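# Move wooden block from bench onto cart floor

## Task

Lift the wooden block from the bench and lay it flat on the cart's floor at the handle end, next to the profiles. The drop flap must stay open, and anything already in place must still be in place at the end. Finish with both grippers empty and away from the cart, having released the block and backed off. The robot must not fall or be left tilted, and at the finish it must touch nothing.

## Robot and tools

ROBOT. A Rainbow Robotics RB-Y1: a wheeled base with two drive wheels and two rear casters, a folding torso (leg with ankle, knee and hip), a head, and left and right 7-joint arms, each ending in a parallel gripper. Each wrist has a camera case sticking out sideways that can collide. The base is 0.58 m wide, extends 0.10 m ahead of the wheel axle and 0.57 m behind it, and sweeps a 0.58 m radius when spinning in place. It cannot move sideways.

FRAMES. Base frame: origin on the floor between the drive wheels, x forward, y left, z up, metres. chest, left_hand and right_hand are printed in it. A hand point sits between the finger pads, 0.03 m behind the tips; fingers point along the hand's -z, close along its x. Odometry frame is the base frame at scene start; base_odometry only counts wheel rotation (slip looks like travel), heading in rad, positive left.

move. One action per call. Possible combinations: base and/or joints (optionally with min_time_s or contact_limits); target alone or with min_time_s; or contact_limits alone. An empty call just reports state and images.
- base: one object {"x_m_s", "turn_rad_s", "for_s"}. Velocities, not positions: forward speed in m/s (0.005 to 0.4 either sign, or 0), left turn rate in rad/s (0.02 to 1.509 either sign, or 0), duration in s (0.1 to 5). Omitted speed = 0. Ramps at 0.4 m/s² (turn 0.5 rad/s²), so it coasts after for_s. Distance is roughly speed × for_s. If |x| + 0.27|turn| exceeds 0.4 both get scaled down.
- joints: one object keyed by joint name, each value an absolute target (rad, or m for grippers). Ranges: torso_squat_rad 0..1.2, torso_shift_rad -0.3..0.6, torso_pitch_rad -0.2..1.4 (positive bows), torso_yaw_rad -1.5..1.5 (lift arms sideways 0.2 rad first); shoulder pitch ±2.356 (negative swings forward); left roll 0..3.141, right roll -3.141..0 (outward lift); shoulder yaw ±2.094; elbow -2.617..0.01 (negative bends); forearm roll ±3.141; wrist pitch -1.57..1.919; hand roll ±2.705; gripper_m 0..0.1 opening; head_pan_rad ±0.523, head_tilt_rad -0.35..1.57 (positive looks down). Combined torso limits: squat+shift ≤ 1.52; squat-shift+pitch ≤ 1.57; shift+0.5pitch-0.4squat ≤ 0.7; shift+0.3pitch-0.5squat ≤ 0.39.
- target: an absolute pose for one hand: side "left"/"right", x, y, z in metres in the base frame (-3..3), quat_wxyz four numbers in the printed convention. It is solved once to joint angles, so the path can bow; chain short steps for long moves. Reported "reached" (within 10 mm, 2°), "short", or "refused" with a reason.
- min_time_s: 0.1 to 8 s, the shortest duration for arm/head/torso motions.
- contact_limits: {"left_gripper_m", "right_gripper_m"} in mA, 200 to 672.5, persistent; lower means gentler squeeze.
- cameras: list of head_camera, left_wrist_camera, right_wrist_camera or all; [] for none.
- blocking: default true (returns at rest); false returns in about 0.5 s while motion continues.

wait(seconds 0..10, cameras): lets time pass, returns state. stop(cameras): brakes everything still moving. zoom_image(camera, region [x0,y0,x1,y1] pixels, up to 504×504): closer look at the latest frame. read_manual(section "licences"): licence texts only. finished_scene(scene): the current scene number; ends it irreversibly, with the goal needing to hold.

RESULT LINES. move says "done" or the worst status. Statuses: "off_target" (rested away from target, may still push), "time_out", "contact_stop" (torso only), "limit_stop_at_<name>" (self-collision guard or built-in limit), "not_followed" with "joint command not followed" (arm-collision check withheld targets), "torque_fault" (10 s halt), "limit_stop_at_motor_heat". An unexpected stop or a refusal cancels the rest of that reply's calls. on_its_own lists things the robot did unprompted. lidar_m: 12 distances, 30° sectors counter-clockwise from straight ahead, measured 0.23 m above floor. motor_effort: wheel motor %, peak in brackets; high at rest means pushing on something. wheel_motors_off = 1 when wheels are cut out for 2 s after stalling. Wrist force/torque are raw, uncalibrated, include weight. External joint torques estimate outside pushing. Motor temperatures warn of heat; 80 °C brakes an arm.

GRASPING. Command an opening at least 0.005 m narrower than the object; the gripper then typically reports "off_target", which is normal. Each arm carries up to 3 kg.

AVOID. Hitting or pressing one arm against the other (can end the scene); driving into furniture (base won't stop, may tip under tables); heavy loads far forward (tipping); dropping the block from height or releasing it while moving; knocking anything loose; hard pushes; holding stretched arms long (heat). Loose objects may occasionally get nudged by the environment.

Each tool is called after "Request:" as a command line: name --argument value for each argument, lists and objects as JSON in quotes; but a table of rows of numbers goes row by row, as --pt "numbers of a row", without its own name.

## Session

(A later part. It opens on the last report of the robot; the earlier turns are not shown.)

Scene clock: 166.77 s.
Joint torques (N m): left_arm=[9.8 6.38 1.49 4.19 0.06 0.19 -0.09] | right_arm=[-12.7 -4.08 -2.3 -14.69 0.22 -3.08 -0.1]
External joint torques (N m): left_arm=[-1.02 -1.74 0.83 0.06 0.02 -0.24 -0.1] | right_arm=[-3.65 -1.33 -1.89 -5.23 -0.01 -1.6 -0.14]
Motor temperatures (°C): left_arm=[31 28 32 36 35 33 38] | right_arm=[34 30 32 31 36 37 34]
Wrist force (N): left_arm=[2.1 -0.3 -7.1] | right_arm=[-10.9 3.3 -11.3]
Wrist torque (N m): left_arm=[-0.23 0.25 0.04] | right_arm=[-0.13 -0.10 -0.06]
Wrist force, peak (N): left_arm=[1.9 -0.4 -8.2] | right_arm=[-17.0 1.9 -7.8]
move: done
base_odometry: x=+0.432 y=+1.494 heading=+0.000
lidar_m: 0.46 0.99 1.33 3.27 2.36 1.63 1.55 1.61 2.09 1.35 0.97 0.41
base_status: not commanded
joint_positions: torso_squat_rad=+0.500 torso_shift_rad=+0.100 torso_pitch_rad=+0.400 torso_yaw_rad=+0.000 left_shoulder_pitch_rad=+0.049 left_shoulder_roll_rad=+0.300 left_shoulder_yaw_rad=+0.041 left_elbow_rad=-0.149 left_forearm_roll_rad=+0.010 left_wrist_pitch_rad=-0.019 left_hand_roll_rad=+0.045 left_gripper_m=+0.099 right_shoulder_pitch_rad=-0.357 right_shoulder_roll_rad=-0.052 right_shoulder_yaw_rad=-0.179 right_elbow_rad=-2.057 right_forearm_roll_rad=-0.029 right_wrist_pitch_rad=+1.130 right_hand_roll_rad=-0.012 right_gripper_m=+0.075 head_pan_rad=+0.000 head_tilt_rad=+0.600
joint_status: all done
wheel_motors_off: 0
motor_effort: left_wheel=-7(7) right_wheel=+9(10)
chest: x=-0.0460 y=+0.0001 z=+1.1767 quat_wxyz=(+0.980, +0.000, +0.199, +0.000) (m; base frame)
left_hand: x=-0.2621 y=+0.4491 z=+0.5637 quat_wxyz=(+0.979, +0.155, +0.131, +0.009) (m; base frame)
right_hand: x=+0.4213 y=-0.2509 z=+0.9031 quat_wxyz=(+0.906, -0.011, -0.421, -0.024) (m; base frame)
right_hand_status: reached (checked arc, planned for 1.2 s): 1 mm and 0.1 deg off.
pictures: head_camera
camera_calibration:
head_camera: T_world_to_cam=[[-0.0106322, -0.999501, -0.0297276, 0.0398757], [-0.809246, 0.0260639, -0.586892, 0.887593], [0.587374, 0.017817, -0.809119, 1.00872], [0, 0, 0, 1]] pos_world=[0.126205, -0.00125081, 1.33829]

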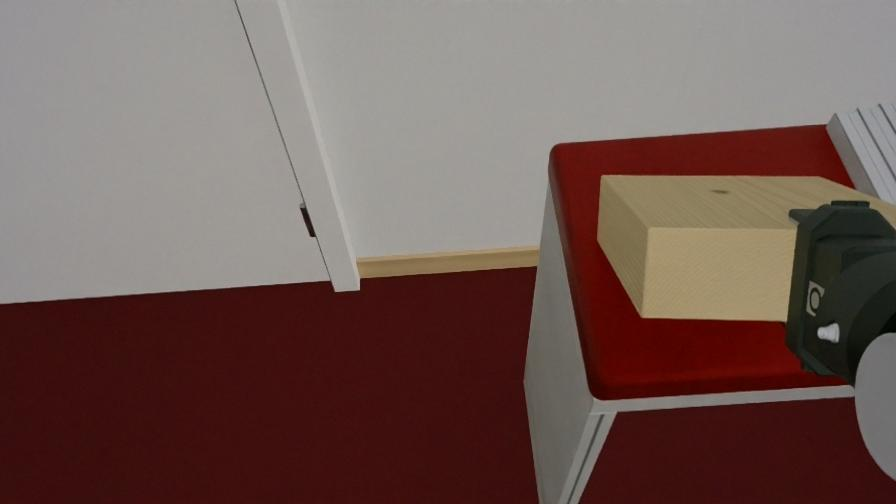

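Request:
move --target '{"side":"right","x":0.452,"y":-0.2525,"z":0.928,"quat_wxyz":[0.9397,-0.009,-0.342,-0.0246]}' --min_time_s 1.2 --cameras '[]'

Request:
move --target '{"side":"right","x":0.485,"y":-0.2545,"z":0.948,"quat_wxyz":[0.9659,-0.0068,-0.2588,-0.0253]}' --min_time_s 1.2 --cameras '["head_camera"]'

Request:
move --target '{"side":"right","x":0.485,"y":-0.2545,"z":1.0,"quat_wxyz":[0.9763,-0.0057,-0.2164,-0.0256]}' --min_time_s 1.2 --cameras '["head_camera"]'

Scene clock: 170.27 s.
Joint torques (N m): left_arm=[9.63 6.5 1.61 4.13 0 0.2 0.01] | right_arm=[-12.76 -6.79 -4.45 -9.04 1.44 0.27 -0.43]
External joint torques (N m): left_arm=[-1.19 -1.62 0.95 -0.01 -0.04 -0.23 -0.01] | right_arm=[0.17 -2.01 -3.84 -0.28 1.2 1.53 -0.46]
Motor temperatures (°C): left_arm=[31 28 32 36 35 33 38] | right_arm=[34 30 32 31 36 37 34]
Wrist force (N): left_arm=[2.6 0.3 -7.2] | right_arm=[-1.9 6.2 -7.8]
Wrist torque (N m): left_arm=[-0.32 0.28 0.10] | right_arm=[0.38 -1.31 0.19]
Wrist force, peak (N): left_arm=[3.0 -0.6 -7.8] | right_arm=[-13.3 1.6 -14.9]
move: done
base_odometry: x=+0.432 y=+1.494 heading=+0.000
lidar_m: 0.46 0.99 1.34 3.26 2.35 1.64 1.55 1.60 2.12 1.35 0.97 0.41
base_status: not commanded
joint_positions: torso_squat_rad=+0.500 torso_shift_rad=+0.100 torso_pitch_rad=+0.400 torso_yaw_rad=+0.000 left_shoulder_pitch_rad=+0.049 left_shoulder_roll_rad=+0.300 left_shoulder_yaw_rad=+0.041 left_elbow_rad=-0.149 left_forearm_roll_rad=+0.010 left_wrist_pitch_rad=-0.019 left_hand_roll_rad=+0.045 left_gripper_m=+0.099 right_shoulder_pitch_rad=-0.629 right_shoulder_roll_rad=-0.137 right_shoulder_yaw_rad=-0.235 right_elbow_rad=-1.944 right_forearm_roll_rad=-0.047 right_wrist_pitch_rad=+1.462 right_hand_roll_rad=-0.040 right_gripper_m=+0.074 head_pan_rad=+0.000 head_tilt_rad=+0.600
joint_status: all done
wheel_motors_off: 0
motor_effort: left_wheel=-6(7) right_wheel=+6(10)
chest: x=-0.0460 y=+0.0001 z=+1.1767 quat_wxyz=(+0.980, +0.000, +0.199, +0.000) (m; base frame)
left_hand: x=-0.2621 y=+0.4491 z=+0.5637 quat_wxyz=(+0.979, +0.155, +0.131, +0.009) (m; base frame)
right_hand: x=+0.4521 y=-0.2518 z=+0.9279 quat_wxyz=(+0.939, -0.008, -0.342, -0.024) (m; base frame)
right_hand_status: reached (checked arc, planned for 1.2 s): 1 mm and 0.1 deg off.
pictures: none
No camera images: "cameras" was empty.

Scene clock: 171.80 s.
Joint torques (N m): left_arm=[9.67 6.58 1.21 4.27 -0.01 0.2 -0.02] | right_arm=[-21.43 -9.73 -3.68 -11.24 0.64 -1.07 -0.44]
External joint torques (N m): left_arm=[-1.14 -1.54 0.55 0.14 -0.04 -0.23 -0.04] | right_arm=[-4.58 -2.78 -2.96 -2.87 0.4 -0.08 -0.46]
Motor temperatures (°C): left_arm=[31 28 32 36 35 33 38] | right_arm=[34 30 32 31 36 37 34]
Wrist force (N): left_arm=[2.5 -0.1 -7.3] | right_arm=[-3.7 4.7 -12.6]
Wrist torque (N m): left_arm=[-0.21 0.27 0.04] | right_arm=[-0.17 -0.32 0.08]
Wrist force, peak (N): left_arm=[3.1 -0.4 -7.7] | right_arm=[-4.8 1.1 -14.7]
move: done
base_odometry: x=+0.432 y=+1.494 heading=+0.000
lidar_m: 0.46 0.99 1.36 3.28 2.35 1.63 1.55 1.60 2.11 1.34 0.96 0.41
base_status: not commanded
joint_positions: torso_squat_rad=+0.500 torso_shift_rad=+0.100 torso_pitch_rad=+0.400 torso_yaw_rad=+0.000 left_shoulder_pitch_rad=+0.049 left_shoulder_roll_rad=+0.300 left_shoulder_yaw_rad=+0.041 left_elbow_rad=-0.149 left_forearm_roll_rad=+0.010 left_wrist_pitch_rad=-0.019 left_hand_roll_rad=+0.045 left_gripper_m=+0.099 right_shoulder_pitch_rad=-0.899 right_shoulder_roll_rad=-0.230 right_shoulder_yaw_rad=-0.275 right_elbow_rad=-1.693 right_forearm_roll_rad=-0.075 right_wrist_pitch_rad=+1.668 right_hand_roll_rad=-0.052 right_gripper_m=+0.074 head_pan_rad=+0.000 head_tilt_rad=+0.600
joint_status: all done
wheel_motors_off: 0
motor_effort: left_wheel=-5(7) right_wheel=+8(10)
chest: x=-0.0460 y=+0.0001 z=+1.1767 quat_wxyz=(+0.980, +0.000, +0.199, +0.000) (m; base frame)
left_hand: x=-0.2621 y=+0.4491 z=+0.5637 quat_wxyz=(+0.979, +0.155, +0.131, +0.009) (m; base frame)
right_hand: x=+0.4845 y=-0.2542 z=+0.9473 quat_wxyz=(+0.966, -0.007, -0.258, -0.025) (m; base frame)
right_hand_status: reached (checked arc, planned for 1.2 s): 1 mm and 0.1 deg off.
pictures: head_camera
camera_calibration:
head_camera: T_world_to_cam=[[-0.0105504, -0.999504, -0.0296703, 0.0397883], [-0.809246, 0.0259641, -0.586896, 0.887599], [0.587376, 0.0178185, -0.809118, 1.00872], [0, 0, 0, 1]] pos_world=[0.126205, -0.00125111, 1.33829]

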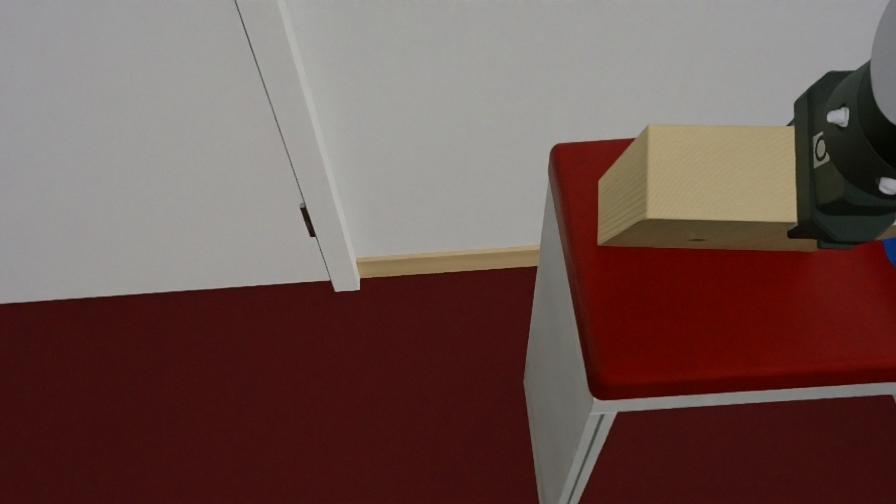

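Scene clock: 173.33 s.
Joint torques (N m): left_arm=[9.8 6.38 1.45 4.27 -0.1 0.23 -0.07] | right_arm=[-30.02 -11.61 -3.79 -14.59 -0.07 -3.19 -0.32]
External joint torques (N m): left_arm=[-1.03 -1.74 0.79 0.13 -0.14 -0.2 -0.09] | right_arm=[-11.58 -3.7 -3.06 -6.95 -0.3 -2.35 -0.34]
Motor temperatures (°C): left_arm=[31 28 32 36 35 33 38] | right_arm=[34 30 32 31 36 37 34]
Wrist force (N): left_arm=[3.2 -0.8 -6.7] | right_arm=[-8.6 2.6 -20.9]
Wrist torque (N m): left_arm=[-0.16 0.41 0.05] | right_arm=[-0.43 0.90 -0.02]
Wrist force, peak (N): left_arm=[2.3 -0.6 -8.1] | right_arm=[-10.5 2.9 -21.1]
move: done
base_odometry: x=+0.432 y=+1.494 heading=+0.000
lidar_m: 0.45 0.99 1.36 3.28 2.34 1.64 1.54 1.60 2.11 1.35 0.97 0.42
base_status: not commanded
joint_positions: torso_squat_rad=+0.500 torso_shift_rad=+0.100 torso_pitch_rad=+0.401 torso_yaw_rad=+0.000 left_shoulder_pitch_rad=+0.049 left_shoulder_roll_rad=+0.300 left_shoulder_yaw_rad=+0.041 left_elbow_rad=-0.149 left_forearm_roll_rad=+0.010 left_wrist_pitch_rad=-0.019 left_hand_roll_rad=+0.045 left_gripper_m=+0.099 right_shoulder_pitch_rad=-1.061 right_shoulder_roll_rad=-0.292 right_shoulder_yaw_rad=-0.296 right_elbow_rad=-1.656 right_forearm_roll_rad=-0.095 right_wrist_pitch_rad=+1.893 right_hand_roll_rad=-0.060 right_gripper_m=+0.074 head_pan_rad=+0.000 head_tilt_rad=+0.600
joint_status: all done
wheel_motors_off: 0
motor_effort: left_wheel=-6(7) right_wheel=+7(9)
chest: x=-0.0458 y=+0.0000 z=+1.1767 quat_wxyz=(+0.980, +0.000, +0.199, +0.000) (m; base frame)
left_hand: x=-0.2621 y=+0.4491 z=+0.5638 quat_wxyz=(+0.979, +0.155, +0.131, +0.009) (m; base frame)
right_hand: x=+0.4841 y=-0.2545 z=+0.9978 quat_wxyz=(+0.976, -0.006, -0.214, -0.026) (m; base frame)
right_hand_status: reached (checked arc, planned for 1.2 s): 2 mm and 0.3 deg off.
pictures: head_camera
camera_calibration:
head_camera: T_world_to_cam=[[-0.0105846, -0.9995, -0.0298051, 0.0398724], [-0.809507, 0.026063, -0.586532, 0.887251], [0.587015, 0.0179193, -0.809378, 1.00892], [0, 0, 0, 1]] pos_world=[0.126406, -0.00135107, 1.33819]

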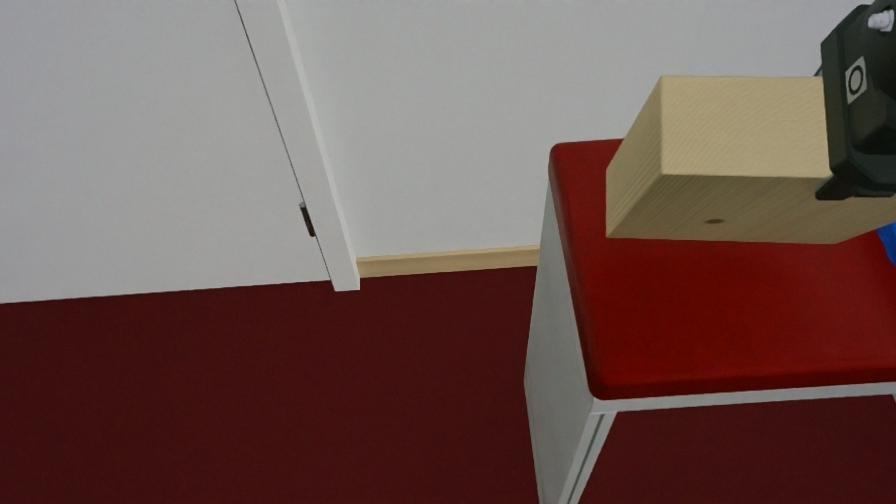

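Request:
move --base '{"x_m_s": -0.15, "for_s": 3}' --cameras '[]'

Request:
move --target '{"side":"right","x":0.42,"y":-0.28,"z":1.0,"quat_wxyz":[0.9962,0,-0.0872,0]}' --min_time_s 2

Scene clock: 178.37 s.
Joint torques (N m): left_arm=[8.79 6.37 1.18 4.32 -0.09 0.21 0.09] | right_arm=[-29.13 -12.18 -3.42 -15.15 0.03 -3.43 -0.32]
External joint torques (N m): left_arm=[-2.05 -1.75 0.52 0.18 -0.13 -0.22 0.07] | right_arm=[-10.69 -4.26 -2.68 -7.51 -0.19 -2.59 -0.35]
Motor temperatures (°C): left_arm=[31 28 32 36 35 33 38] | right_arm=[35 31 32 31 36 37 34]
Wrist force (N): left_arm=[3.1 -0.1 -7.7] | right_arm=[-8.4 2.2 -20.8]
Wrist torque (N m): left_arm=[-0.25 0.35 0.06] | right_arm=[-0.46 0.85 0.02]
Wrist force, peak (N): left_arm=[3.4 0.2 -7.7] | right_arm=[-9.3 2.8 -21.4]
move: done
base_odometry: x=-0.018 y=+1.494 heading=-0.001
lidar_m: 0.86 1.48 1.94 4.12 1.67 1.16 1.09 1.15 1.50 3.57 1.49 1.24
base_status: done (sent for 3 of 3 s)
joint_positions: torso_squat_rad=+0.500 torso_shift_rad=+0.100 torso_pitch_rad=+0.401 torso_yaw_rad=+0.000 left_shoulder_pitch_rad=+0.049 left_shoulder_roll_rad=+0.300 left_shoulder_yaw_rad=+0.041 left_elbow_rad=-0.149 left_forearm_roll_rad=+0.010 left_wrist_pitch_rad=-0.019 left_hand_roll_rad=+0.045 left_gripper_m=+0.099 right_shoulder_pitch_rad=-1.062 right_shoulder_roll_rad=-0.292 right_shoulder_yaw_rad=-0.296 right_elbow_rad=-1.656 right_forearm_roll_rad=-0.095 right_wrist_pitch_rad=+1.893 right_hand_roll_rad=-0.060 right_gripper_m=+0.074 head_pan_rad=+0.000 head_tilt_rad=+0.600
joint_status: not commanded
wheel_motors_off: 0
motor_effort: left_wheel=-9(24) right_wheel=+6(44)
chest: x=-0.0457 y=+0.0000 z=+1.1766 quat_wxyz=(+0.980, +0.000, +0.199, +0.000) (m; base frame)
left_hand: x=-0.2623 y=+0.4491 z=+0.5638 quat_wxyz=(+0.979, +0.155, +0.131, +0.009) (m; base frame)
right_hand: x=+0.4842 y=-0.2544 z=+0.9978 quat_wxyz=(+0.976, -0.006, -0.214, -0.026) (m; base frame)
pictures: none
No camera images: "cameras" was empty.

Scene clock: 180.70 s.
Joint torques (N m): left_arm=[9.06 6.44 1.38 4.3 -0.05 0.34 -0.01] | right_arm=[-23.78 -16.23 -10.78 -9.37 0.71 -1.23 -0.15]
External joint torques (N m): left_arm=[-1.78 -1.68 0.71 0.16 -0.09 -0.09 -0.03] | right_arm=[-7.05 -4.32 -3.32 -4.59 0.35 -0.92 -0.15]
Motor temperatures (°C): left_arm=[31 28 32 36 35 33 38] | right_arm=[35 31 32 31 36 37 34]
Wrist force (N): left_arm=[2.5 -0.4 -7.1] | right_arm=[-2.7 2.1 -22.7]
Wrist torque (N m): left_arm=[-0.22 0.29 0.01] | right_arm=[-0.41 0.49 -0.05]
Wrist force, peak (N): left_arm=[1.9 -1.5 -8.0] | right_arm=[-4.3 2.4 -23.2]
move: done
base_odometry: x=-0.018 y=+1.494 heading=+0.000
lidar_m: 0.85 1.49 1.94 4.13 1.67 1.17 1.10 1.14 1.51 3.57 1.48 1.25
base_status: not commanded
joint_positions: torso_squat_rad=+0.500 torso_shift_rad=+0.100 torso_pitch_rad=+0.401 torso_yaw_rad=+0.000 left_shoulder_pitch_rad=+0.049 left_shoulder_roll_rad=+0.300 left_shoulder_yaw_rad=+0.041 left_elbow_rad=-0.149 left_forearm_roll_rad=+0.010 left_wrist_pitch_rad=-0.019 left_hand_roll_rad=+0.045 left_gripper_m=+0.099 right_shoulder_pitch_rad=-1.010 right_shoulder_roll_rad=-0.878 right_shoulder_yaw_rad=+0.153 right_elbow_rad=-1.690 right_forearm_roll_rad=-0.910 right_wrist_pitch_rad=+1.919 right_hand_roll_rad=-0.522 right_gripper_m=+0.074 head_pan_rad=+0.000 head_tilt_rad=+0.600
joint_status: all done
wheel_motors_off: 0
motor_effort: left_wheel=-9(9) right_wheel=+6(10)
chest: x=-0.0457 y=+0.0000 z=+1.1766 quat_wxyz=(+0.980, +0.000, +0.199, +0.000) (m; base frame)
left_hand: x=-0.2623 y=+0.4491 z=+0.5639 quat_wxyz=(+0.979, +0.155, +0.131, +0.009) (m; base frame)
right_hand: x=+0.4193 y=-0.2800 z=+0.9988 quat_wxyz=(+0.996, +0.000, -0.086, +0.000) (m; base frame)
right_hand_status: reached (checked arc, planned for 2.0 s): 1 mm and 0.2 deg off.
pictures: head_camera, left_wrist_camera, right_wrist_camera
camera_calibration:
head_camera: T_world_to_cam=[[-0.0106739, -0.999497, -0.0298623, 0.0399597], [-0.809588, 0.0261664, -0.586415, 0.887208], [0.586901, 0.0179168, -0.80946, 1.00885], [0, 0, 0, 1]] pos_world=[0.126605, -0.00135075, 1.33809]
left_wrist_camera: T_world_to_cam=[[0.963395, 0.0856934, -0.25402, 0.356816], [0.125111, -0.981738, 0.143307, 0.421945], [-0.237101, -0.169842, -0.956523, 0.625885], [0, 0, 0, 1]] pos_world=[-0.248147, 0.489964, 0.628845]
right_wrist_camera: T_world_to_cam=[[-0.980078, -0.0285961, -0.196542, 0.59799], [-0.123991, 0.861149, 0.493, -0.17224], [0.155154, 0.507548, -0.847539, 0.995695], [0, 0, 0, 1]] pos_world=[0.410235, -0.339938, 1.04634]

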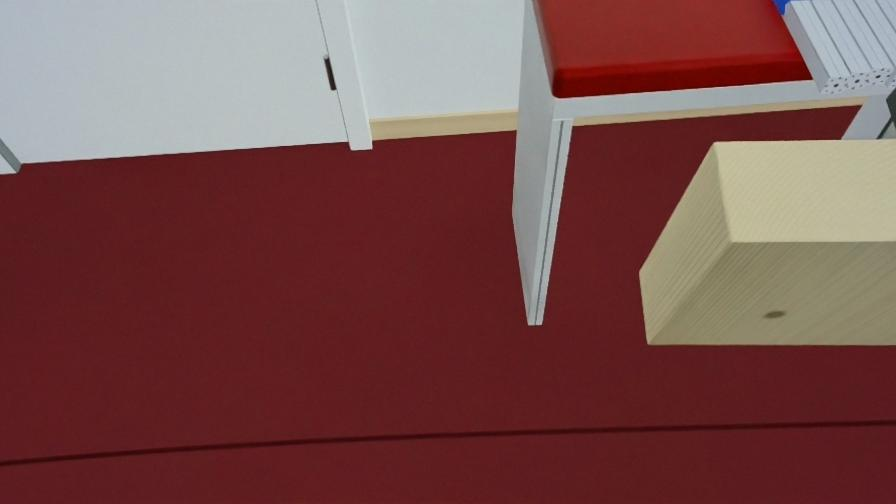

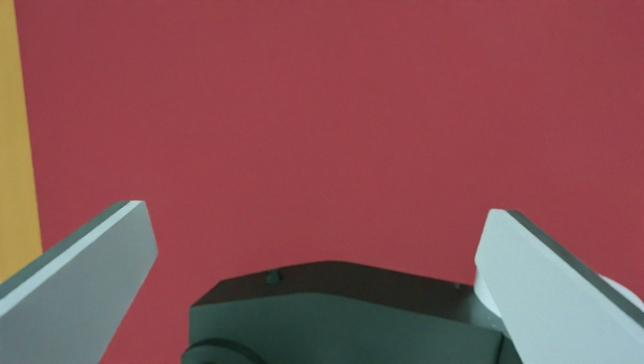

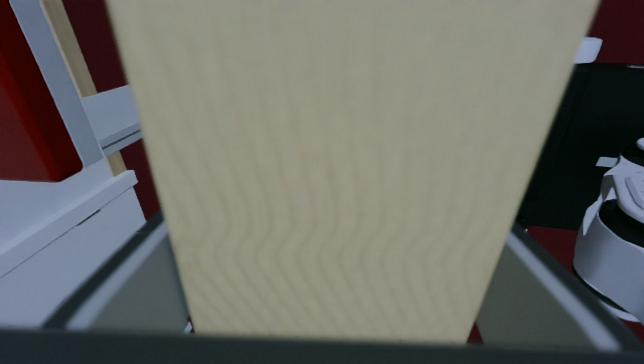

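Request:
move --base '{"x_m_s": -0.2, "for_s": 1}' --cameras '[]'

Request:
move --base '{"turn_rad_s": -0.5, "for_s": 3.1416}' --cameras '[]'

Request:
move --base '{"x_m_s": 0.3, "for_s": 4.9}' --cameras '[]'

Request:
move --base '{"turn_rad_s": 0.5, "for_s": 3.1416}' --cameras '["head_camera"]'

Scene clock: 188.27 s.
Joint torques (N m): left_arm=[8.84 6.18 1.65 4.27 0 0.12 -0.02] | right_arm=[-24.5 -16 -10.71 -8.68 0.65 -1.27 -0.23]
External joint torques (N m): left_arm=[-1.99 -1.94 0.99 0.13 -0.04 -0.31 -0.04] | right_arm=[-7.77 -4.09 -3.25 -3.91 0.29 -0.96 -0.24]
Motor temperatures (°C): left_arm=[31 28 32 36 35 33 38] | right_arm=[35 31 32 31 36 37 34]
Wrist force (N): left_arm=[2.6 -0.2 -7.4] | right_arm=[-3.1 2.7 -22.9]
Wrist torque (N m): left_arm=[-0.20 0.32 0.06] | right_arm=[-0.45 0.51 -0.03]
Wrist force, peak (N): left_arm=[3.8 -0.6 -7.5] | right_arm=[-1.4 2.7 -23.5]
move: done
base_odometry: x=-0.218 y=+1.494 heading=-0.001
lidar_m: 1.06 1.69 2.23 4.11 1.37 0.95 0.90 0.94 1.23 2.95 1.61 1.39
base_status: done (sent for 1 of 1 s)
joint_positions: torso_squat_rad=+0.500 torso_shift_rad=+0.100 torso_pitch_rad=+0.401 torso_yaw_rad=+0.000 left_shoulder_pitch_rad=+0.049 left_shoulder_roll_rad=+0.300 left_shoulder_yaw_rad=+0.041 left_elbow_rad=-0.149 left_forearm_roll_rad=+0.010 left_wrist_pitch_rad=-0.019 left_hand_roll_rad=+0.045 left_gripper_m=+0.099 right_shoulder_pitch_rad=-1.010 right_shoulder_roll_rad=-0.878 right_shoulder_yaw_rad=+0.154 right_elbow_rad=-1.690 right_forearm_roll_rad=-0.910 right_wrist_pitch_rad=+1.919 right_hand_roll_rad=-0.522 right_gripper_m=+0.074 head_pan_rad=+0.000 head_tilt_rad=+0.600
joint_status: not commanded
wheel_motors_off: 0
motor_effort: left_wheel=-9(29) right_wheel=+9(25)
chest: x=-0.0458 y=+0.0000 z=+1.1767 quat_wxyz=(+0.980, +0.000, +0.199, +0.000) (m; base frame)
left_hand: x=-0.2622 y=+0.4491 z=+0.5639 quat_wxyz=(+0.979, +0.155, +0.131, +0.009) (m; base frame)
right_hand: x=+0.4193 y=-0.2800 z=+0.9987 quat_wxyz=(+0.996, +0.000, -0.086, +0.000) (m; base frame)
pictures: none
No camera images: "cameras" was empty.

Scene clock: 192.73 s.
Joint torques (N m): left_arm=[9.2 6.57 1.46 4.18 -0.11 0.24 -0.01] | right_arm=[-24.41 -15.93 -10.87 -8.88 0.61 -1.15 -0.16]
External joint torques (N m): left_arm=[-1.63 -1.56 0.79 0.04 -0.15 -0.19 -0.02] | right_arm=[-7.67 -4.02 -3.41 -4.1 0.25 -0.84 -0.17]
Motor temperatures (°C): left_arm=[31 28 32 36 35 33 38] | right_arm=[35 31 32 31 36 37 34]
Wrist force (N): left_arm=[2.1 -0.1 -6.8] | right_arm=[-2.9 2.7 -22.8]
Wrist torque (N m): left_arm=[-0.21 0.20 0.08] | right_arm=[-0.45 0.55 -0.06]
Wrist force, peak (N): left_arm=[3.3 -0.9 -7.6] | right_arm=[-2.2 2.9 -23.1]
move: done
base_odometry: x=-0.218 y=+1.494 heading=-1.567
lidar_m: 2.86 1.61 1.40 1.06 1.68 2.23 4.11 1.38 0.97 0.90 0.92 1.21
base_status: done (sent for 3.13 of 3.13 s)
joint_positions: torso_squat_rad=+0.500 torso_shift_rad=+0.100 torso_pitch_rad=+0.401 torso_yaw_rad=+0.000 left_shoulder_pitch_rad=+0.049 left_shoulder_roll_rad=+0.300 left_shoulder_yaw_rad=+0.041 left_elbow_rad=-0.149 left_forearm_roll_rad=+0.010 left_wrist_pitch_rad=-0.019 left_hand_roll_rad=+0.045 left_gripper_m=+0.099 right_shoulder_pitch_rad=-1.010 right_shoulder_roll_rad=-0.878 right_shoulder_yaw_rad=+0.154 right_elbow_rad=-1.690 right_forearm_roll_rad=-0.910 right_wrist_pitch_rad=+1.919 right_hand_roll_rad=-0.522 right_gripper_m=+0.074 head_pan_rad=+0.000 head_tilt_rad=+0.600
joint_status: not commanded
wheel_motors_off: 0
motor_effort: left_wheel=+15(44) right_wheel=+0(45)
chest: x=-0.0458 y=+0.0000 z=+1.1767 quat_wxyz=(+0.980, +0.000, +0.199, +0.000) (m; base frame)
left_hand: x=-0.2622 y=+0.4491 z=+0.5639 quat_wxyz=(+0.979, +0.155, +0.131, +0.009) (m; base frame)
right_hand: x=+0.4193 y=-0.2800 z=+0.9987 quat_wxyz=(+0.996, +0.000, -0.086, +0.000) (m; base frame)
pictures: none
No camera images: "cameras" was empty.

Scene clock: 198.73 s.
Joint torques (N m): left_arm=[9.81 6.64 1.56 4.32 0 0.21 0.02] | right_arm=[-24.83 -15.32 -10.89 -8.82 0.63 -1.19 -0.26]
External joint torques (N m): left_arm=[-1.02 -1.49 0.9 0.18 -0.04 -0.23 0.01] | right_arm=[-8.1 -3.41 -3.43 -4.04 0.28 -0.88 -0.27]
Motor temperatures (°C): left_arm=[31 28 32 36 35 33 38] | right_arm=[35 31 32 31 36 37 34]
Wrist force (N): left_arm=[2.4 0.2 -6.9] | right_arm=[-2.6 2.2 -22.1]
Wrist torque (N m): left_arm=[-0.24 0.24 0.03] | right_arm=[-0.42 0.54 -0.07]
Wrist force, peak (N): left_arm=[3.1 0.0 -8.0] | right_arm=[-3.2 2.2 -23.1]
move: done
base_odometry: x=-0.214 y=+0.024 heading=-1.567
lidar_m: 2.53 1.40 0.99 0.92 1.26 1.70 4.21 1.24 0.87 0.81 0.80 1.07
base_status: done (sent for 4.9 of 4.9 s)
joint_positions: torso_squat_rad=+0.500 torso_shift_rad=+0.100 torso_pitch_rad=+0.401 torso_yaw_rad=+0.000 left_shoulder_pitch_rad=+0.049 left_shoulder_roll_rad=+0.300 left_shoulder_yaw_rad=+0.041 left_elbow_rad=-0.149 left_forearm_roll_rad=+0.010 left_wrist_pitch_rad=-0.019 left_hand_roll_rad=+0.045 left_gripper_m=+0.099 right_shoulder_pitch_rad=-1.010 right_shoulder_roll_rad=-0.878 right_shoulder_yaw_rad=+0.154 right_elbow_rad=-1.690 right_forearm_roll_rad=-0.910 right_wrist_pitch_rad=+1.919 right_hand_roll_rad=-0.522 right_gripper_m=+0.074 head_pan_rad=+0.000 head_tilt_rad=+0.600
joint_status: not commanded
wheel_motors_off: 0
motor_effort: left_wheel=+0(46) right_wheel=+1(35)
chest: x=-0.0457 y=-0.0001 z=+1.1766 quat_wxyz=(+0.980, +0.000, +0.199, +0.000) (m; base frame)
left_hand: x=-0.2621 y=+0.4491 z=+0.5638 quat_wxyz=(+0.979, +0.155, +0.131, +0.009) (m; base frame)
right_hand: x=+0.4193 y=-0.2801 z=+0.9987 quat_wxyz=(+0.996, +0.000, -0.086, +0.000) (m; base frame)
pictures: none
No camera images: "cameras" was empty.

Scene clock: 203.20 s.
Joint torques (N m): left_arm=[9.62 6.43 1.47 4.15 -0.08 0.23 -0.01] | right_arm=[-24.66 -15.49 -11.1 -8.78 0.65 -1.11 -0.18]
External joint torques (N m): left_arm=[-1.21 -1.7 0.81 0.02 -0.12 -0.2 -0.03] | right_arm=[-7.93 -3.58 -3.64 -4.01 0.29 -0.8 -0.19]
Motor temperatures (°C): left_arm=[31 28 32 36 35 33 38] | right_arm=[36 31 32 31 36 37 34]
Wrist force (N): left_arm=[2.5 -0.2 -7.3] | right_arm=[-2.6 2.5 -22.1]
Wrist torque (N m): left_arm=[-0.19 0.27 0.06] | right_arm=[-0.53 0.57 -0.06]
Wrist force, peak (N): left_arm=[2.6 -0.7 -8.1] | right_arm=[-2.8 2.4 -22.9]
move: done
base_odometry: x=-0.214 y=+0.024 heading=-0.001
lidar_m: 0.93 1.26 1.69 4.09 1.21 0.85 0.80 0.83 1.11 2.61 1.39 0.99
base_status: done (sent for 3.13 of 3.13 s)
joint_positions: torso_squat_rad=+0.500 torso_shift_rad=+0.100 torso_pitch_rad=+0.401 torso_yaw_rad=+0.000 left_shoulder_pitch_rad=+0.049 left_shoulder_roll_rad=+0.300 left_shoulder_yaw_rad=+0.041 left_elbow_rad=-0.149 left_forearm_roll_rad=+0.010 left_wrist_pitch_rad=-0.019 left_hand_roll_rad=+0.045 left_gripper_m=+0.099 right_shoulder_pitch_rad=-1.010 right_shoulder_roll_rad=-0.879 right_shoulder_yaw_rad=+0.154 right_elbow_rad=-1.690 right_forearm_roll_rad=-0.910 right_wrist_pitch_rad=+1.919 right_hand_roll_rad=-0.522 right_gripper_m=+0.074 head_pan_rad=+0.000 head_tilt_rad=+0.600
joint_status: not commanded
wheel_motors_off: 0
motor_effort: left_wheel=-1(39) right_wheel=+16(36)
chest: x=-0.0457 y=-0.0001 z=+1.1766 quat_wxyz=(+0.980, +0.000, +0.199, +0.000) (m; base frame)
left_hand: x=-0.2622 y=+0.4491 z=+0.5639 quat_wxyz=(+0.979, +0.155, +0.131, +0.009) (m; base frame)
right_hand: x=+0.4193 y=-0.2801 z=+0.9987 quat_wxyz=(+0.996, +0.000, -0.086, +0.000) (m; base frame)
pictures: head_camera
camera_calibration:
head_camera: T_world_to_cam=[[-0.0106165, -0.999495, -0.0299441, 0.0399616], [-0.80959, 0.0261678, -0.586412, 0.887208], [0.5869, 0.0180168, -0.809459, 1.00885], [0, 0, 0, 1]] pos_world=[0.126606, -0.001451, 1.33809]

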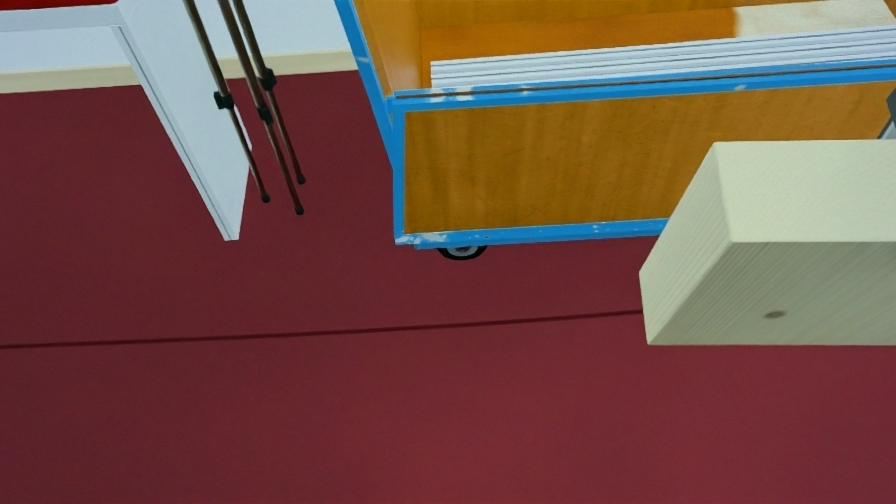

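Request:
move --joints '{"torso_squat_rad":0.5,"torso_shift_rad":0.3,"torso_pitch_rad":0.7}' --min_time_s 2 --cameras '[]'

Request:
move --target '{"side":"right","x":0.52,"y":-0.28,"z":0.95,"quat_wxyz":[0.924,0,0,-0.383]}' --min_time_s 2 --cameras '["head_camera"]'

Scene clock: 215.27 s.
Joint torques (N m): left_arm=[16.14 5.23 1.42 7.23 0 0.82 0.05] | right_arm=[-20.98 -15.64 -10.5 -9.37 -0.19 0.89 -0.17]
External joint torques (N m): left_arm=[-2.18 -1.53 0.8 0.33 -0.02 -0.17 0.01] | right_arm=[-7.75 -3.63 -3.48 -3.87 -0.3 0.71 -0.16]
Motor temperatures (°C): left_arm=[31 28 32 36 35 33 38] | right_arm=[36 31 32 31 36 36 34]
Wrist force (N): left_arm=[3.9 -0.8 -6.5] | right_arm=[4.0 2.8 -22.1]
Wrist torque (N m): left_arm=[-0.10 0.35 0.05] | right_arm=[-0.46 0.01 -0.11]
Wrist force, peak (N): left_arm=[4.9 -0.1 -7.4] | right_arm=[3.8 2.7 -23.3]
move: done
base_odometry: x=-0.214 y=+0.024 heading=-0.001
lidar_m: 0.92 1.25 1.70 4.08 1.22 0.85 0.80 0.84 1.10 2.60 1.39 0.98
base_status: not commanded
joint_positions: torso_squat_rad=+0.500 torso_shift_rad=+0.300 torso_pitch_rad=+0.701 torso_yaw_rad=+0.000 left_shoulder_pitch_rad=+0.049 left_shoulder_roll_rad=+0.300 left_shoulder_yaw_rad=+0.041 left_elbow_rad=-0.149 left_forearm_roll_rad=+0.010 left_wrist_pitch_rad=-0.019 left_hand_roll_rad=+0.045 left_gripper_m=+0.099 right_shoulder_pitch_rad=-1.010 right_shoulder_roll_rad=-0.879 right_shoulder_yaw_rad=+0.154 right_elbow_rad=-1.690 right_forearm_roll_rad=-0.910 right_wrist_pitch_rad=+1.919 right_hand_roll_rad=-0.522 right_gripper_m=+0.074 head_pan_rad=+0.000 head_tilt_rad=+0.600
joint_status: all done
wheel_motors_off: 0
motor_effort: left_wheel=-5(7) right_wheel=+15(22)
chest: x=+0.1533 y=-0.0001 z=+1.1038 quat_wxyz=(+0.939, +0.000, +0.343, +0.000) (m; base frame)
left_hand: x=-0.2346 y=+0.4491 z=+0.5824 quat_wxyz=(+0.949, +0.154, +0.276, -0.015) (m; base frame)
right_hand: x=+0.5451 y=-0.2801 z=+0.7964 quat_wxyz=(+0.998, +0.000, +0.064, +0.000) (m; base frame)
pictures: none
No camera images: "cameras" was empty.

Scene clock: 217.60 s.
Joint torques (N m): left_arm=[16.5 5.44 1.42 7.18 0 0.78 0] | right_arm=[-18.9 -16.89 -14.59 -2.9 0.18 -0.05 -0.14]
External joint torques (N m): left_arm=[-1.83 -1.33 0.8 0.28 -0.02 -0.21 -0.04] | right_arm=[-7.43 -3.42 -5.86 -1.41 0.01 -0.05 -0.14]
Motor temperatures (°C): left_arm=[31 28 32 36 35 33 38] | right_arm=[36 31 32 31 36 36 34]
Wrist force (N): left_arm=[4.1 0.1 -5.9] | right_arm=[0.6 3.4 -22.7]
Wrist torque (N m): left_arm=[-0.25 0.31 0.10] | right_arm=[-0.42 0.26 -0.09]
Wrist force, peak (N): left_arm=[4.8 -0.7 -7.4] | right_arm=[3.4 2.3 -24.5]
move: done
base_odometry: x=-0.214 y=+0.024 heading=-0.001
lidar_m: 0.92 1.25 1.69 4.08 1.22 0.85 0.80 0.84 1.10 2.60 1.39 0.99
base_status: not commanded
joint_positions: torso_squat_rad=+0.500 torso_shift_rad=+0.300 torso_pitch_rad=+0.701 torso_yaw_rad=+0.000 left_shoulder_pitch_rad=+0.049 left_shoulder_roll_rad=+0.300 left_shoulder_yaw_rad=+0.041 left_elbow_rad=-0.149 left_forearm_roll_rad=+0.010 left_wrist_pitch_rad=-0.019 left_hand_roll_rad=+0.045 left_gripper_m=+0.099 right_shoulder_pitch_rad=-1.094 right_shoulder_roll_rad=-1.341 right_shoulder_yaw_rad=+0.117 right_elbow_rad=-2.091 right_forearm_roll_rad=-1.442 right_wrist_pitch_rad=+1.919 right_hand_roll_rad=-1.683 right_gripper_m=+0.074 head_pan_rad=+0.000 head_tilt_rad=+0.600
joint_status: all done
wheel_motors_off: 0
motor_effort: left_wheel=-6(7) right_wheel=+15(16)
chest: x=+0.1533 y=-0.0001 z=+1.1038 quat_wxyz=(+0.939, +0.000, +0.343, +0.000) (m; base frame)
left_hand: x=-0.2346 y=+0.4491 z=+0.5824 quat_wxyz=(+0.949, +0.154, +0.276, -0.015) (m; base frame)
right_hand: x=+0.5193 y=-0.2802 z=+0.9490 quat_wxyz=(+0.924, +0.000, +0.001, -0.383) (m; base frame)
right_hand_status: reached (checked arc, planned for 2.0 s): 1 mm and 0.1 deg off.
pictures: head_camera
camera_calibration:
head_camera: T_world_to_cam=[[-0.0189884, -0.999495, -0.0254671, 0.0362351], [-0.946742, 0.0261635, -0.320928, 0.733628], [0.321432, 0.0180169, -0.946761, 1.02535], [0, 0, 0, 1]] pos_world=[0.365664, -0.00145102, 1.20713]

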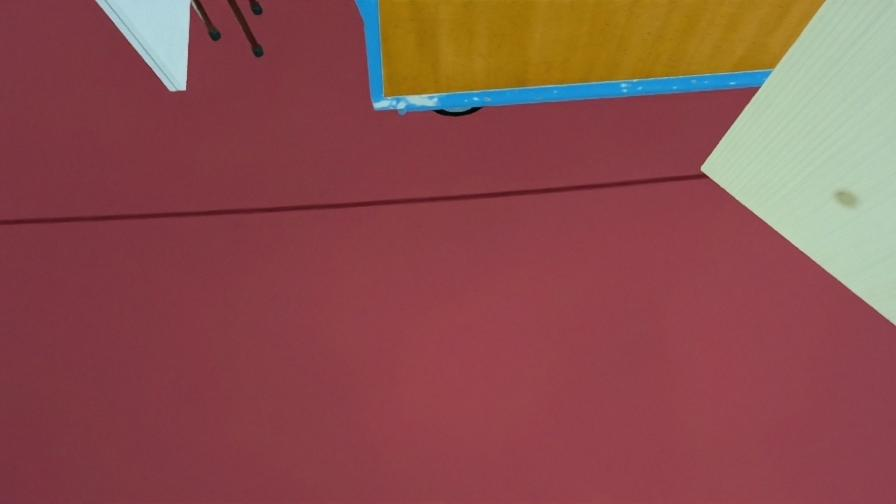

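Request:
move --target '{"side":"right","x":0.53,"y":-0.30,"z":0.93,"quat_wxyz":[0.7071,0,0,-0.7071]}' --min_time_s 2 --cameras '["head_camera","right_wrist_camera"]'

Scene clock: 221.63 s.
Joint torques (N m): left_arm=[15.86 5.34 1.31 7.18 0.02 0.79 0.08] | right_arm=[-15.39 -16 -15.01 -3.06 0.41 -0.07 -0.13]
External joint torques (N m): left_arm=[-2.47 -1.42 0.69 0.28 0 -0.2 0.05] | right_arm=[-4.09 -1.84 -6.18 -0.99 0.26 -0.06 -0.13]
Motor temperatures (°C): left_arm=[31 28 32 36 34 33 38] | right_arm=[36 31 32 31 36 36 34]
Wrist force (N): left_arm=[4.1 -0.3 -6.0] | right_arm=[-0.2 3.4 -22.7]
Wrist torque (N m): left_arm=[-0.19 0.36 0.03] | right_arm=[-0.51 0.27 -0.08]
Wrist force, peak (N): left_arm=[4.9 -0.3 -7.2] | right_arm=[1.0 2.6 -23.1]
move: done
base_odometry: x=-0.214 y=+0.024 heading=-0.001
lidar_m: 0.92 1.25 1.69 4.09 1.22 0.85 0.80 0.84 1.11 2.61 1.40 0.99
base_status: not commanded
joint_positions: torso_squat_rad=+0.500 torso_shift_rad=+0.300 torso_pitch_rad=+0.701 torso_yaw_rad=+0.000 left_shoulder_pitch_rad=+0.049 left_shoulder_roll_rad=+0.300 left_shoulder_yaw_rad=+0.041 left_elbow_rad=-0.149 left_forearm_roll_rad=+0.010 left_wrist_pitch_rad=-0.019 left_hand_roll_rad=+0.045 left_gripper_m=+0.099 right_shoulder_pitch_rad=-1.014 right_shoulder_roll_rad=-1.309 right_shoulder_yaw_rad=+0.072 right_elbow_rad=-2.025 right_forearm_roll_rad=-1.364 right_wrist_pitch_rad=+1.900 right_hand_roll_rad=-2.355 right_gripper_m=+0.074 head_pan_rad=+0.000 head_tilt_rad=+0.600
joint_status: all done
wheel_motors_off: 0
motor_effort: left_wheel=-5(7) right_wheel=+16(17)
chest: x=+0.1533 y=-0.0001 z=+1.1038 quat_wxyz=(+0.939, +0.000, +0.343, +0.000) (m; base frame)
left_hand: x=-0.2346 y=+0.4491 z=+0.5824 quat_wxyz=(+0.949, +0.154, +0.276, -0.015) (m; base frame)
right_hand: x=+0.5295 y=-0.3000 z=+0.9292 quat_wxyz=(+0.707, -0.001, +0.001, -0.707) (m; base frame)
right_hand_status: reached (checked arc, planned for 2.0 s): 1 mm and 0.1 deg off.
pictures: head_camera, right_wrist_camera
camera_calibration:
head_camera: T_world_to_cam=[[-0.0189884, -0.999495, -0.0254671, 0.0362351], [-0.946742, 0.0261635, -0.320928, 0.733628], [0.321432, 0.0180169, -0.946761, 1.02535], [0, 0, 0, 1]] pos_world=[0.365664, -0.00145102, 1.20713]
right_wrist_camera: T_world_to_cam=[[-0.0296907, 0.999227, -0.0257543, 0.338153], [0.862503, 0.0386331, 0.504575, -0.8869], [0.50518, -0.00723199, -0.862983, 0.604431], [0, 0, 0, 1]] pos_world=[0.469647, -0.299257, 0.977831]

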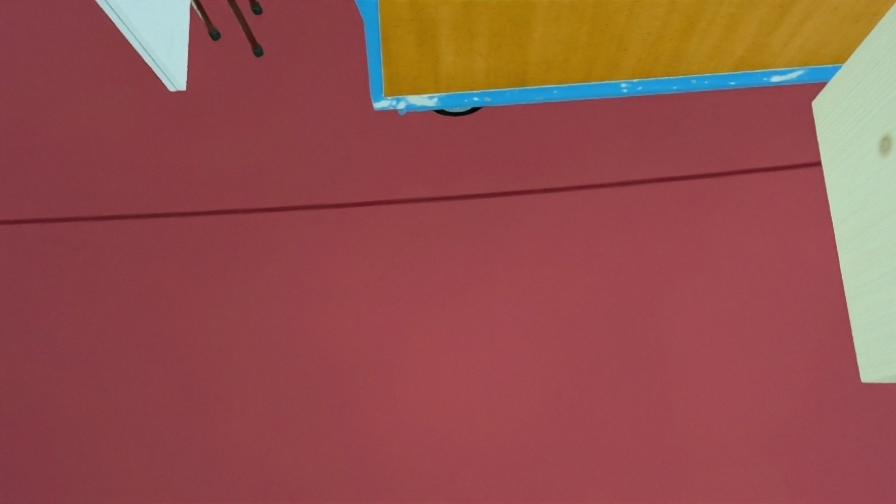

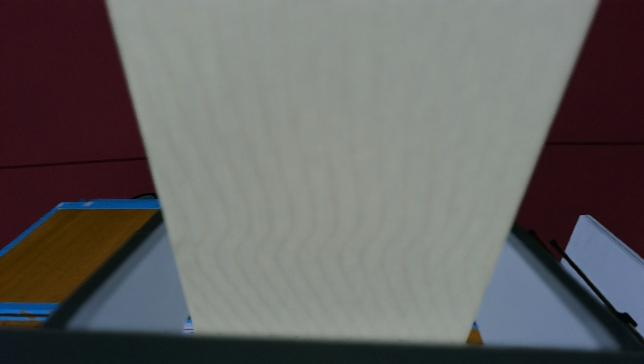

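Request:
move --base '{"turn_rad_s": -0.2, "for_s": 0.75}' --cameras '[]'

Request:
move --base '{"x_m_s": 0.2, "for_s": 2.6}' --cameras '[]'

Request:
move --base '{"turn_rad_s": 0.2, "for_s": 1.0}' --cameras '["head_camera"]'

Scene clock: 226.33 s.
Joint torques (N m): left_arm=[15.98 5.25 1.5 7.31 0.02 0.86 0.02] | right_arm=[-15.86 -16.86 -14.63 -2.93 0.4 0.05 -0.25]
External joint torques (N m): left_arm=[-2.35 -1.52 0.88 0.4 -0.01 -0.13 -0.01] | right_arm=[-4.55 -2.69 -5.8 -0.86 0.25 0.05 -0.25]
Motor temperatures (°C): left_arm=[31 28 32 36 34 33 38] | right_arm=[35 31 32 31 36 36 34]
Wrist force (N): left_arm=[4.3 -0.6 -6.1] | right_arm=[-0.5 2.3 -22.0]
Wrist torque (N m): left_arm=[-0.16 0.39 0.04] | right_arm=[-0.36 0.20 -0.06]
Wrist force, peak (N): left_arm=[4.6 -0.4 -7.0] | right_arm=[0.3 2.5 -23.4]
move: done
base_odometry: x=-0.214 y=+0.024 heading=-0.154
lidar_m: 0.93 0.93 1.70 3.87 1.51 0.91 0.82 0.83 0.97 1.79 3.29 1.05
base_status: done (sent for 0.77 of 0.77 s)
joint_positions: torso_squat_rad=+0.500 torso_shift_rad=+0.300 torso_pitch_rad=+0.701 torso_yaw_rad=+0.000 left_shoulder_pitch_rad=+0.049 left_shoulder_roll_rad=+0.300 left_shoulder_yaw_rad=+0.041 left_elbow_rad=-0.149 left_forearm_roll_rad=+0.010 left_wrist_pitch_rad=-0.019 left_hand_roll_rad=+0.045 left_gripper_m=+0.099 right_shoulder_pitch_rad=-1.014 right_shoulder_roll_rad=-1.309 right_shoulder_yaw_rad=+0.072 right_elbow_rad=-2.025 right_forearm_roll_rad=-1.364 right_wrist_pitch_rad=+1.900 right_hand_roll_rad=-2.355 right_gripper_m=+0.074 head_pan_rad=+0.000 head_tilt_rad=+0.600
joint_status: not commanded
wheel_motors_off: 0
motor_effort: left_wheel=+4(15) right_wheel=-13(26)
chest: x=+0.1533 y=-0.0001 z=+1.1038 quat_wxyz=(+0.939, +0.000, +0.343, +0.000) (m; base frame)
left_hand: x=-0.2346 y=+0.4491 z=+0.5824 quat_wxyz=(+0.949, +0.154, +0.276, -0.015) (m; base frame)
right_hand: x=+0.5295 y=-0.3000 z=+0.9292 quat_wxyz=(+0.707, -0.001, +0.001, -0.707) (m; base frame)
pictures: none
No camera images: "cameras" was empty.

Scene clock: 229.80 s.
Joint torques (N m): left_arm=[16.26 5.47 1.21 7.19 -0.01 0.78 0.11] | right_arm=[-16.52 -16.99 -14.28 -3.3 0.19 0.15 -0.2]
External joint torques (N m): left_arm=[-2.07 -1.29 0.58 0.28 -0.04 -0.22 0.08] | right_arm=[-5.22 -2.82 -5.45 -1.23 0.05 0.15 -0.2]
Motor temperatures (°C): left_arm=[31 28 32 36 34 33 38] | right_arm=[35 31 32 31 36 36 34]
Wrist force (N): left_arm=[3.9 -1.1 -5.8] | right_arm=[0.3 2.1 -22.2]
Wrist torque (N m): left_arm=[-0.08 0.37 0.08] | right_arm=[-0.48 0.36 -0.09]
Wrist force, peak (N): left_arm=[4.5 -0.1 -7.4] | right_arm=[0.5 3.1 -24.2]
move: done
base_odometry: x=+0.300 y=-0.055 heading=-0.153
lidar_m: 0.42 0.42 0.83 1.49 2.44 1.49 1.32 1.33 1.59 2.93 0.78 0.47
base_status: done (sent for 2.6 of 2.6 s)
joint_positions: torso_squat_rad=+0.500 torso_shift_rad=+0.300 torso_pitch_rad=+0.701 torso_yaw_rad=+0.000 left_shoulder_pitch_rad=+0.049 left_shoulder_roll_rad=+0.300 left_shoulder_yaw_rad=+0.041 left_elbow_rad=-0.149 left_forearm_roll_rad=+0.010 left_wrist_pitch_rad=-0.019 left_hand_roll_rad=+0.045 left_gripper_m=+0.099 right_shoulder_pitch_rad=-1.014 right_shoulder_roll_rad=-1.308 right_shoulder_yaw_rad=+0.072 right_elbow_rad=-2.025 right_forearm_roll_rad=-1.364 right_wrist_pitch_rad=+1.900 right_hand_roll_rad=-2.355 right_gripper_m=+0.074 head_pan_rad=+0.000 head_tilt_rad=+0.600
joint_status: not commanded
wheel_motors_off: 0
motor_effort: left_wheel=+12(44) right_wheel=-14(32)
chest: x=+0.1533 y=-0.0001 z=+1.1038 quat_wxyz=(+0.939, +0.000, +0.343, +0.000) (m; base frame)
left_hand: x=-0.2346 y=+0.4490 z=+0.5824 quat_wxyz=(+0.949, +0.154, +0.276, -0.015) (m; base frame)
right_hand: x=+0.5295 y=-0.2999 z=+0.9291 quat_wxyz=(+0.707, -0.001, +0.001, -0.707) (m; base frame)
pictures: none
No camera images: "cameras" was empty.

Scene clock: 231.53 s.
Joint torques (N m): left_arm=[16.4 5.62 1.24 7.31 -0.05 0.79 0.02] | right_arm=[-16.38 -16.79 -13.97 -3.24 0.25 0.17 -0.23]
External joint torques (N m): left_arm=[-1.93 -1.14 0.61 0.4 -0.08 -0.2 -0.01] | right_arm=[-5.07 -2.63 -5.14 -1.16 0.1 0.18 -0.23]
Motor temperatures (°C): left_arm=[31 28 32 36 34 33 38] | right_arm=[35 31 32 31 36 36 34]
Wrist force (N): left_arm=[4.7 -0.6 -6.7] | right_arm=[0.5 2.5 -22.7]
Wrist torque (N m): left_arm=[-0.19 0.42 0.04] | right_arm=[-0.44 0.32 -0.07]
Wrist force, peak (N): left_arm=[4.1 -1.2 -7.4] | right_arm=[-0.2 2.5 -23.0]
move: done
base_odometry: x=+0.300 y=-0.055 heading=+0.046
lidar_m: 0.42 0.44 0.89 4.71 1.87 1.37 1.31 1.38 1.87 4.91 0.61 0.44
base_status: done (sent for 1 of 1 s)
joint_positions: torso_squat_rad=+0.500 torso_shift_rad=+0.300 torso_pitch_rad=+0.701 torso_yaw_rad=+0.000 left_shoulder_pitch_rad=+0.049 left_shoulder_roll_rad=+0.300 left_shoulder_yaw_rad=+0.041 left_elbow_rad=-0.149 left_forearm_roll_rad=+0.010 left_wrist_pitch_rad=-0.019 left_hand_roll_rad=+0.045 left_gripper_m=+0.099 right_shoulder_pitch_rad=-1.014 right_shoulder_roll_rad=-1.308 right_shoulder_yaw_rad=+0.072 right_elbow_rad=-2.025 right_forearm_roll_rad=-1.364 right_wrist_pitch_rad=+1.900 right_hand_roll_rad=-2.355 right_gripper_m=+0.074 head_pan_rad=+0.000 head_tilt_rad=+0.600
joint_status: not commanded
wheel_motors_off: 0
motor_effort: left_wheel=-11(27) right_wheel=+3(21)
chest: x=+0.1533 y=+0.0000 z=+1.1038 quat_wxyz=(+0.939, +0.000, +0.343, +0.000) (m; base frame)
left_hand: x=-0.2347 y=+0.4490 z=+0.5824 quat_wxyz=(+0.949, +0.154, +0.276, -0.015) (m; base frame)
right_hand: x=+0.5295 y=-0.2999 z=+0.9292 quat_wxyz=(+0.707, -0.001, +0.001, -0.707) (m; base frame)
pictures: head_camera
camera_calibration:
head_camera: T_world_to_cam=[[-0.0188961, -0.999498, -0.025436, 0.0362634], [-0.946774, 0.0260644, -0.320842, 0.733534], [0.321344, 0.0180194, -0.946791, 1.02542], [0, 0, 0, 1]] pos_world=[0.365665, -0.00135132, 1.20713]

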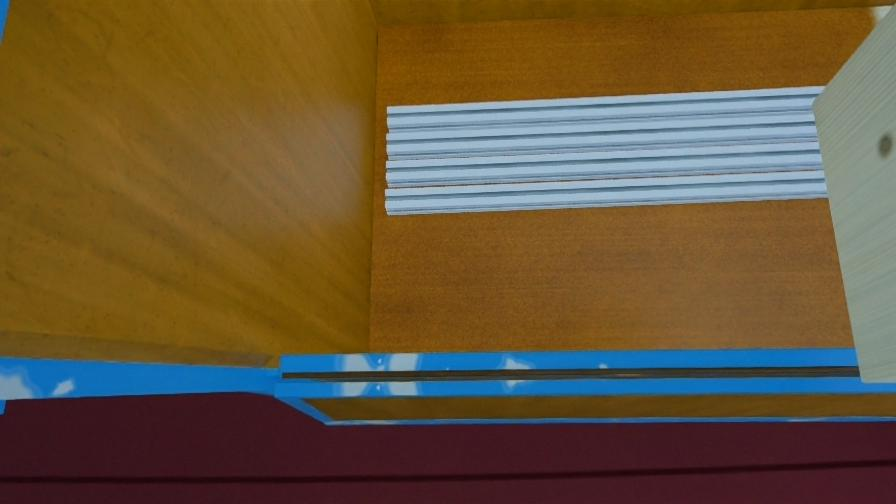

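Request:
move --base '{"x_m_s": 0.1, "for_s": 0.5}' --cameras '[]'

Request:
move --target '{"side":"right","x":0.545,"y":-0.1,"z":0.93,"quat_wxyz":[0.7071,0,0,-0.7071]}' --min_time_s 2 --cameras '["head_camera"]'

Scene clock: 241.70 s.
Joint torques (N m): left_arm=[16.44 5.31 1.24 7.27 -0.1 0.86 0.09] | right_arm=[-16.83 -16.97 -14.05 -3.2 0.22 0.14 -0.26]
External joint torques (N m): left_arm=[-1.89 -1.45 0.62 0.37 -0.13 -0.14 0.06] | right_arm=[-5.53 -2.8 -5.22 -1.13 0.08 0.14 -0.26]
Motor temperatures (°C): left_arm=[31 28 32 36 34 33 38] | right_arm=[35 31 33 31 36 36 34]
Wrist force (N): left_arm=[3.6 -0.4 -5.3] | right_arm=[0.6 2.4 -22.5]
Wrist torque (N m): left_arm=[-0.24 0.28 0.03] | right_arm=[-0.44 0.32 -0.09]
Wrist force, peak (N): left_arm=[5.4 -0.6 -6.8] | right_arm=[0.3 4.4 -23.2]
move: done
base_odometry: x=+0.350 y=-0.053 heading=+0.046
lidar_m: 0.36 0.37 0.85 4.51 1.98 1.40 1.36 1.43 1.92 4.92 0.53 0.38
base_status: done (sent for 0.5 of 0.5 s)
joint_positions: torso_squat_rad=+0.500 torso_shift_rad=+0.300 torso_pitch_rad=+0.701 torso_yaw_rad=+0.000 left_shoulder_pitch_rad=+0.049 left_shoulder_roll_rad=+0.300 left_shoulder_yaw_rad=+0.041 left_elbow_rad=-0.149 left_forearm_roll_rad=+0.010 left_wrist_pitch_rad=-0.019 left_hand_roll_rad=+0.045 left_gripper_m=+0.099 right_shoulder_pitch_rad=-1.014 right_shoulder_roll_rad=-1.308 right_shoulder_yaw_rad=+0.072 right_elbow_rad=-2.025 right_forearm_roll_rad=-1.364 right_wrist_pitch_rad=+1.900 right_hand_roll_rad=-2.355 right_gripper_m=+0.074 head_pan_rad=+0.000 head_tilt_rad=+0.600
joint_status: not commanded
wheel_motors_off: 0
motor_effort: left_wheel=-1(19) right_wheel=+5(41)
chest: x=+0.1533 y=+0.0000 z=+1.1038 quat_wxyz=(+0.939, +0.000, +0.343, +0.000) (m; base frame)
left_hand: x=-0.2346 y=+0.4490 z=+0.5824 quat_wxyz=(+0.949, +0.154, +0.276, -0.015) (m; base frame)
right_hand: x=+0.5295 y=-0.2999 z=+0.9291 quat_wxyz=(+0.707, -0.001, +0.001, -0.707) (m; base frame)
pictures: none
No camera images: "cameras" was empty.

Scene clock: 244.03 s.
Joint torques (N m): left_arm=[16.62 5.34 1.7 7.21 -0.05 0.81 -0.05] | right_arm=[-26.96 -6.74 -11.73 -3.99 -0.08 -0.09 -0.08]
External joint torques (N m): left_arm=[-1.71 -1.42 1.08 0.31 -0.08 -0.18 -0.08] | right_arm=[-9.08 0.17 -3.01 -1.25 -0.11 0 -0.07]
Motor temperatures (°C): left_arm=[31 28 32 36 34 33 38] | right_arm=[35 31 33 31 36 36 34]
Wrist force (N): left_arm=[4.8 -0.2 -7.0] | right_arm=[1.7 3.8 -22.7]
Wrist torque (N m): left_arm=[-0.22 0.44 0.02] | right_arm=[-0.42 0.15 -0.11]
Wrist force, peak (N): left_arm=[4.7 -0.3 -7.1] | right_arm=[1.9 3.9 -23.2]
move: short
base_odometry: x=+0.350 y=-0.053 heading=+0.046
lidar_m: 0.36 0.39 0.86 4.51 1.96 1.43 1.36 1.43 1.93 4.93 0.54 0.38
base_status: not commanded
joint_positions: torso_squat_rad=+0.500 torso_shift_rad=+0.300 torso_pitch_rad=+0.701 torso_yaw_rad=+0.000 left_shoulder_pitch_rad=+0.049 left_shoulder_roll_rad=+0.300 left_shoulder_yaw_rad=+0.041 left_elbow_rad=-0.149 left_forearm_roll_rad=+0.010 left_wrist_pitch_rad=-0.019 left_hand_roll_rad=+0.045 left_gripper_m=+0.099 right_shoulder_pitch_rad=-1.634 right_shoulder_roll_rad=-0.905 right_shoulder_yaw_rad=+0.649 right_elbow_rad=-1.871 right_forearm_roll_rad=-1.337 right_wrist_pitch_rad=+1.919 right_hand_roll_rad=-2.705 right_gripper_m=+0.074 head_pan_rad=+0.000 head_tilt_rad=+0.600
joint_status: all done
wheel_motors_off: 0
motor_effort: left_wheel=-2(3) right_wheel=+4(6)
chest: x=+0.1533 y=+0.0000 z=+1.1038 quat_wxyz=(+0.939, +0.000, +0.343, +0.000) (m; base frame)
left_hand: x=-0.2347 y=+0.4490 z=+0.5824 quat_wxyz=(+0.949, +0.154, +0.276, -0.015) (m; base frame)
right_hand: x=+0.5449 y=-0.1005 z=+0.9289 quat_wxyz=(+0.742, +0.006, +0.034, -0.670) (m; base frame)
right_hand_status: short (checked arc, as near as the solve gets, planned for 2.0 s): 1 mm and 7.1 deg off. The place is met; only the turn is off.
pictures: head_camera
camera_calibration:
head_camera: T_world_to_cam=[[-0.0188961, -0.999498, -0.025436, 0.0362634], [-0.946774, 0.0260644, -0.320842, 0.733534], [0.321344, 0.0180194, -0.946791, 1.02542], [0, 0, 0, 1]] pos_world=[0.365665, -0.00135132, 1.20713]

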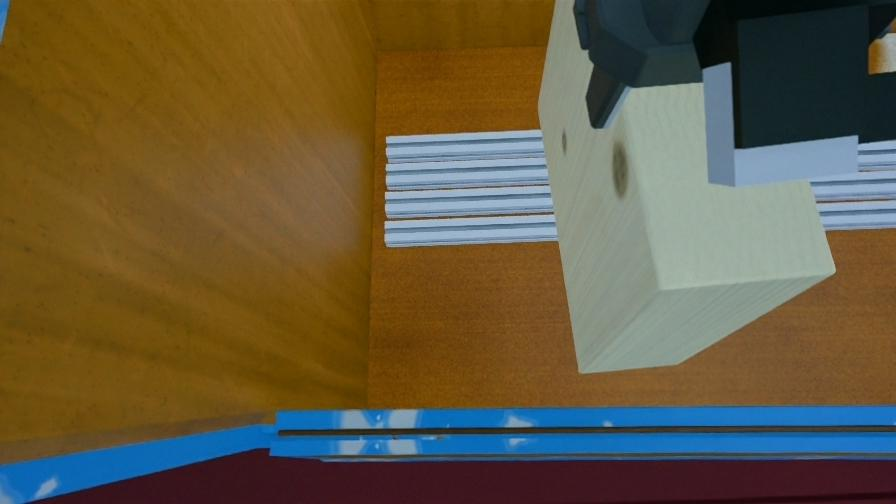

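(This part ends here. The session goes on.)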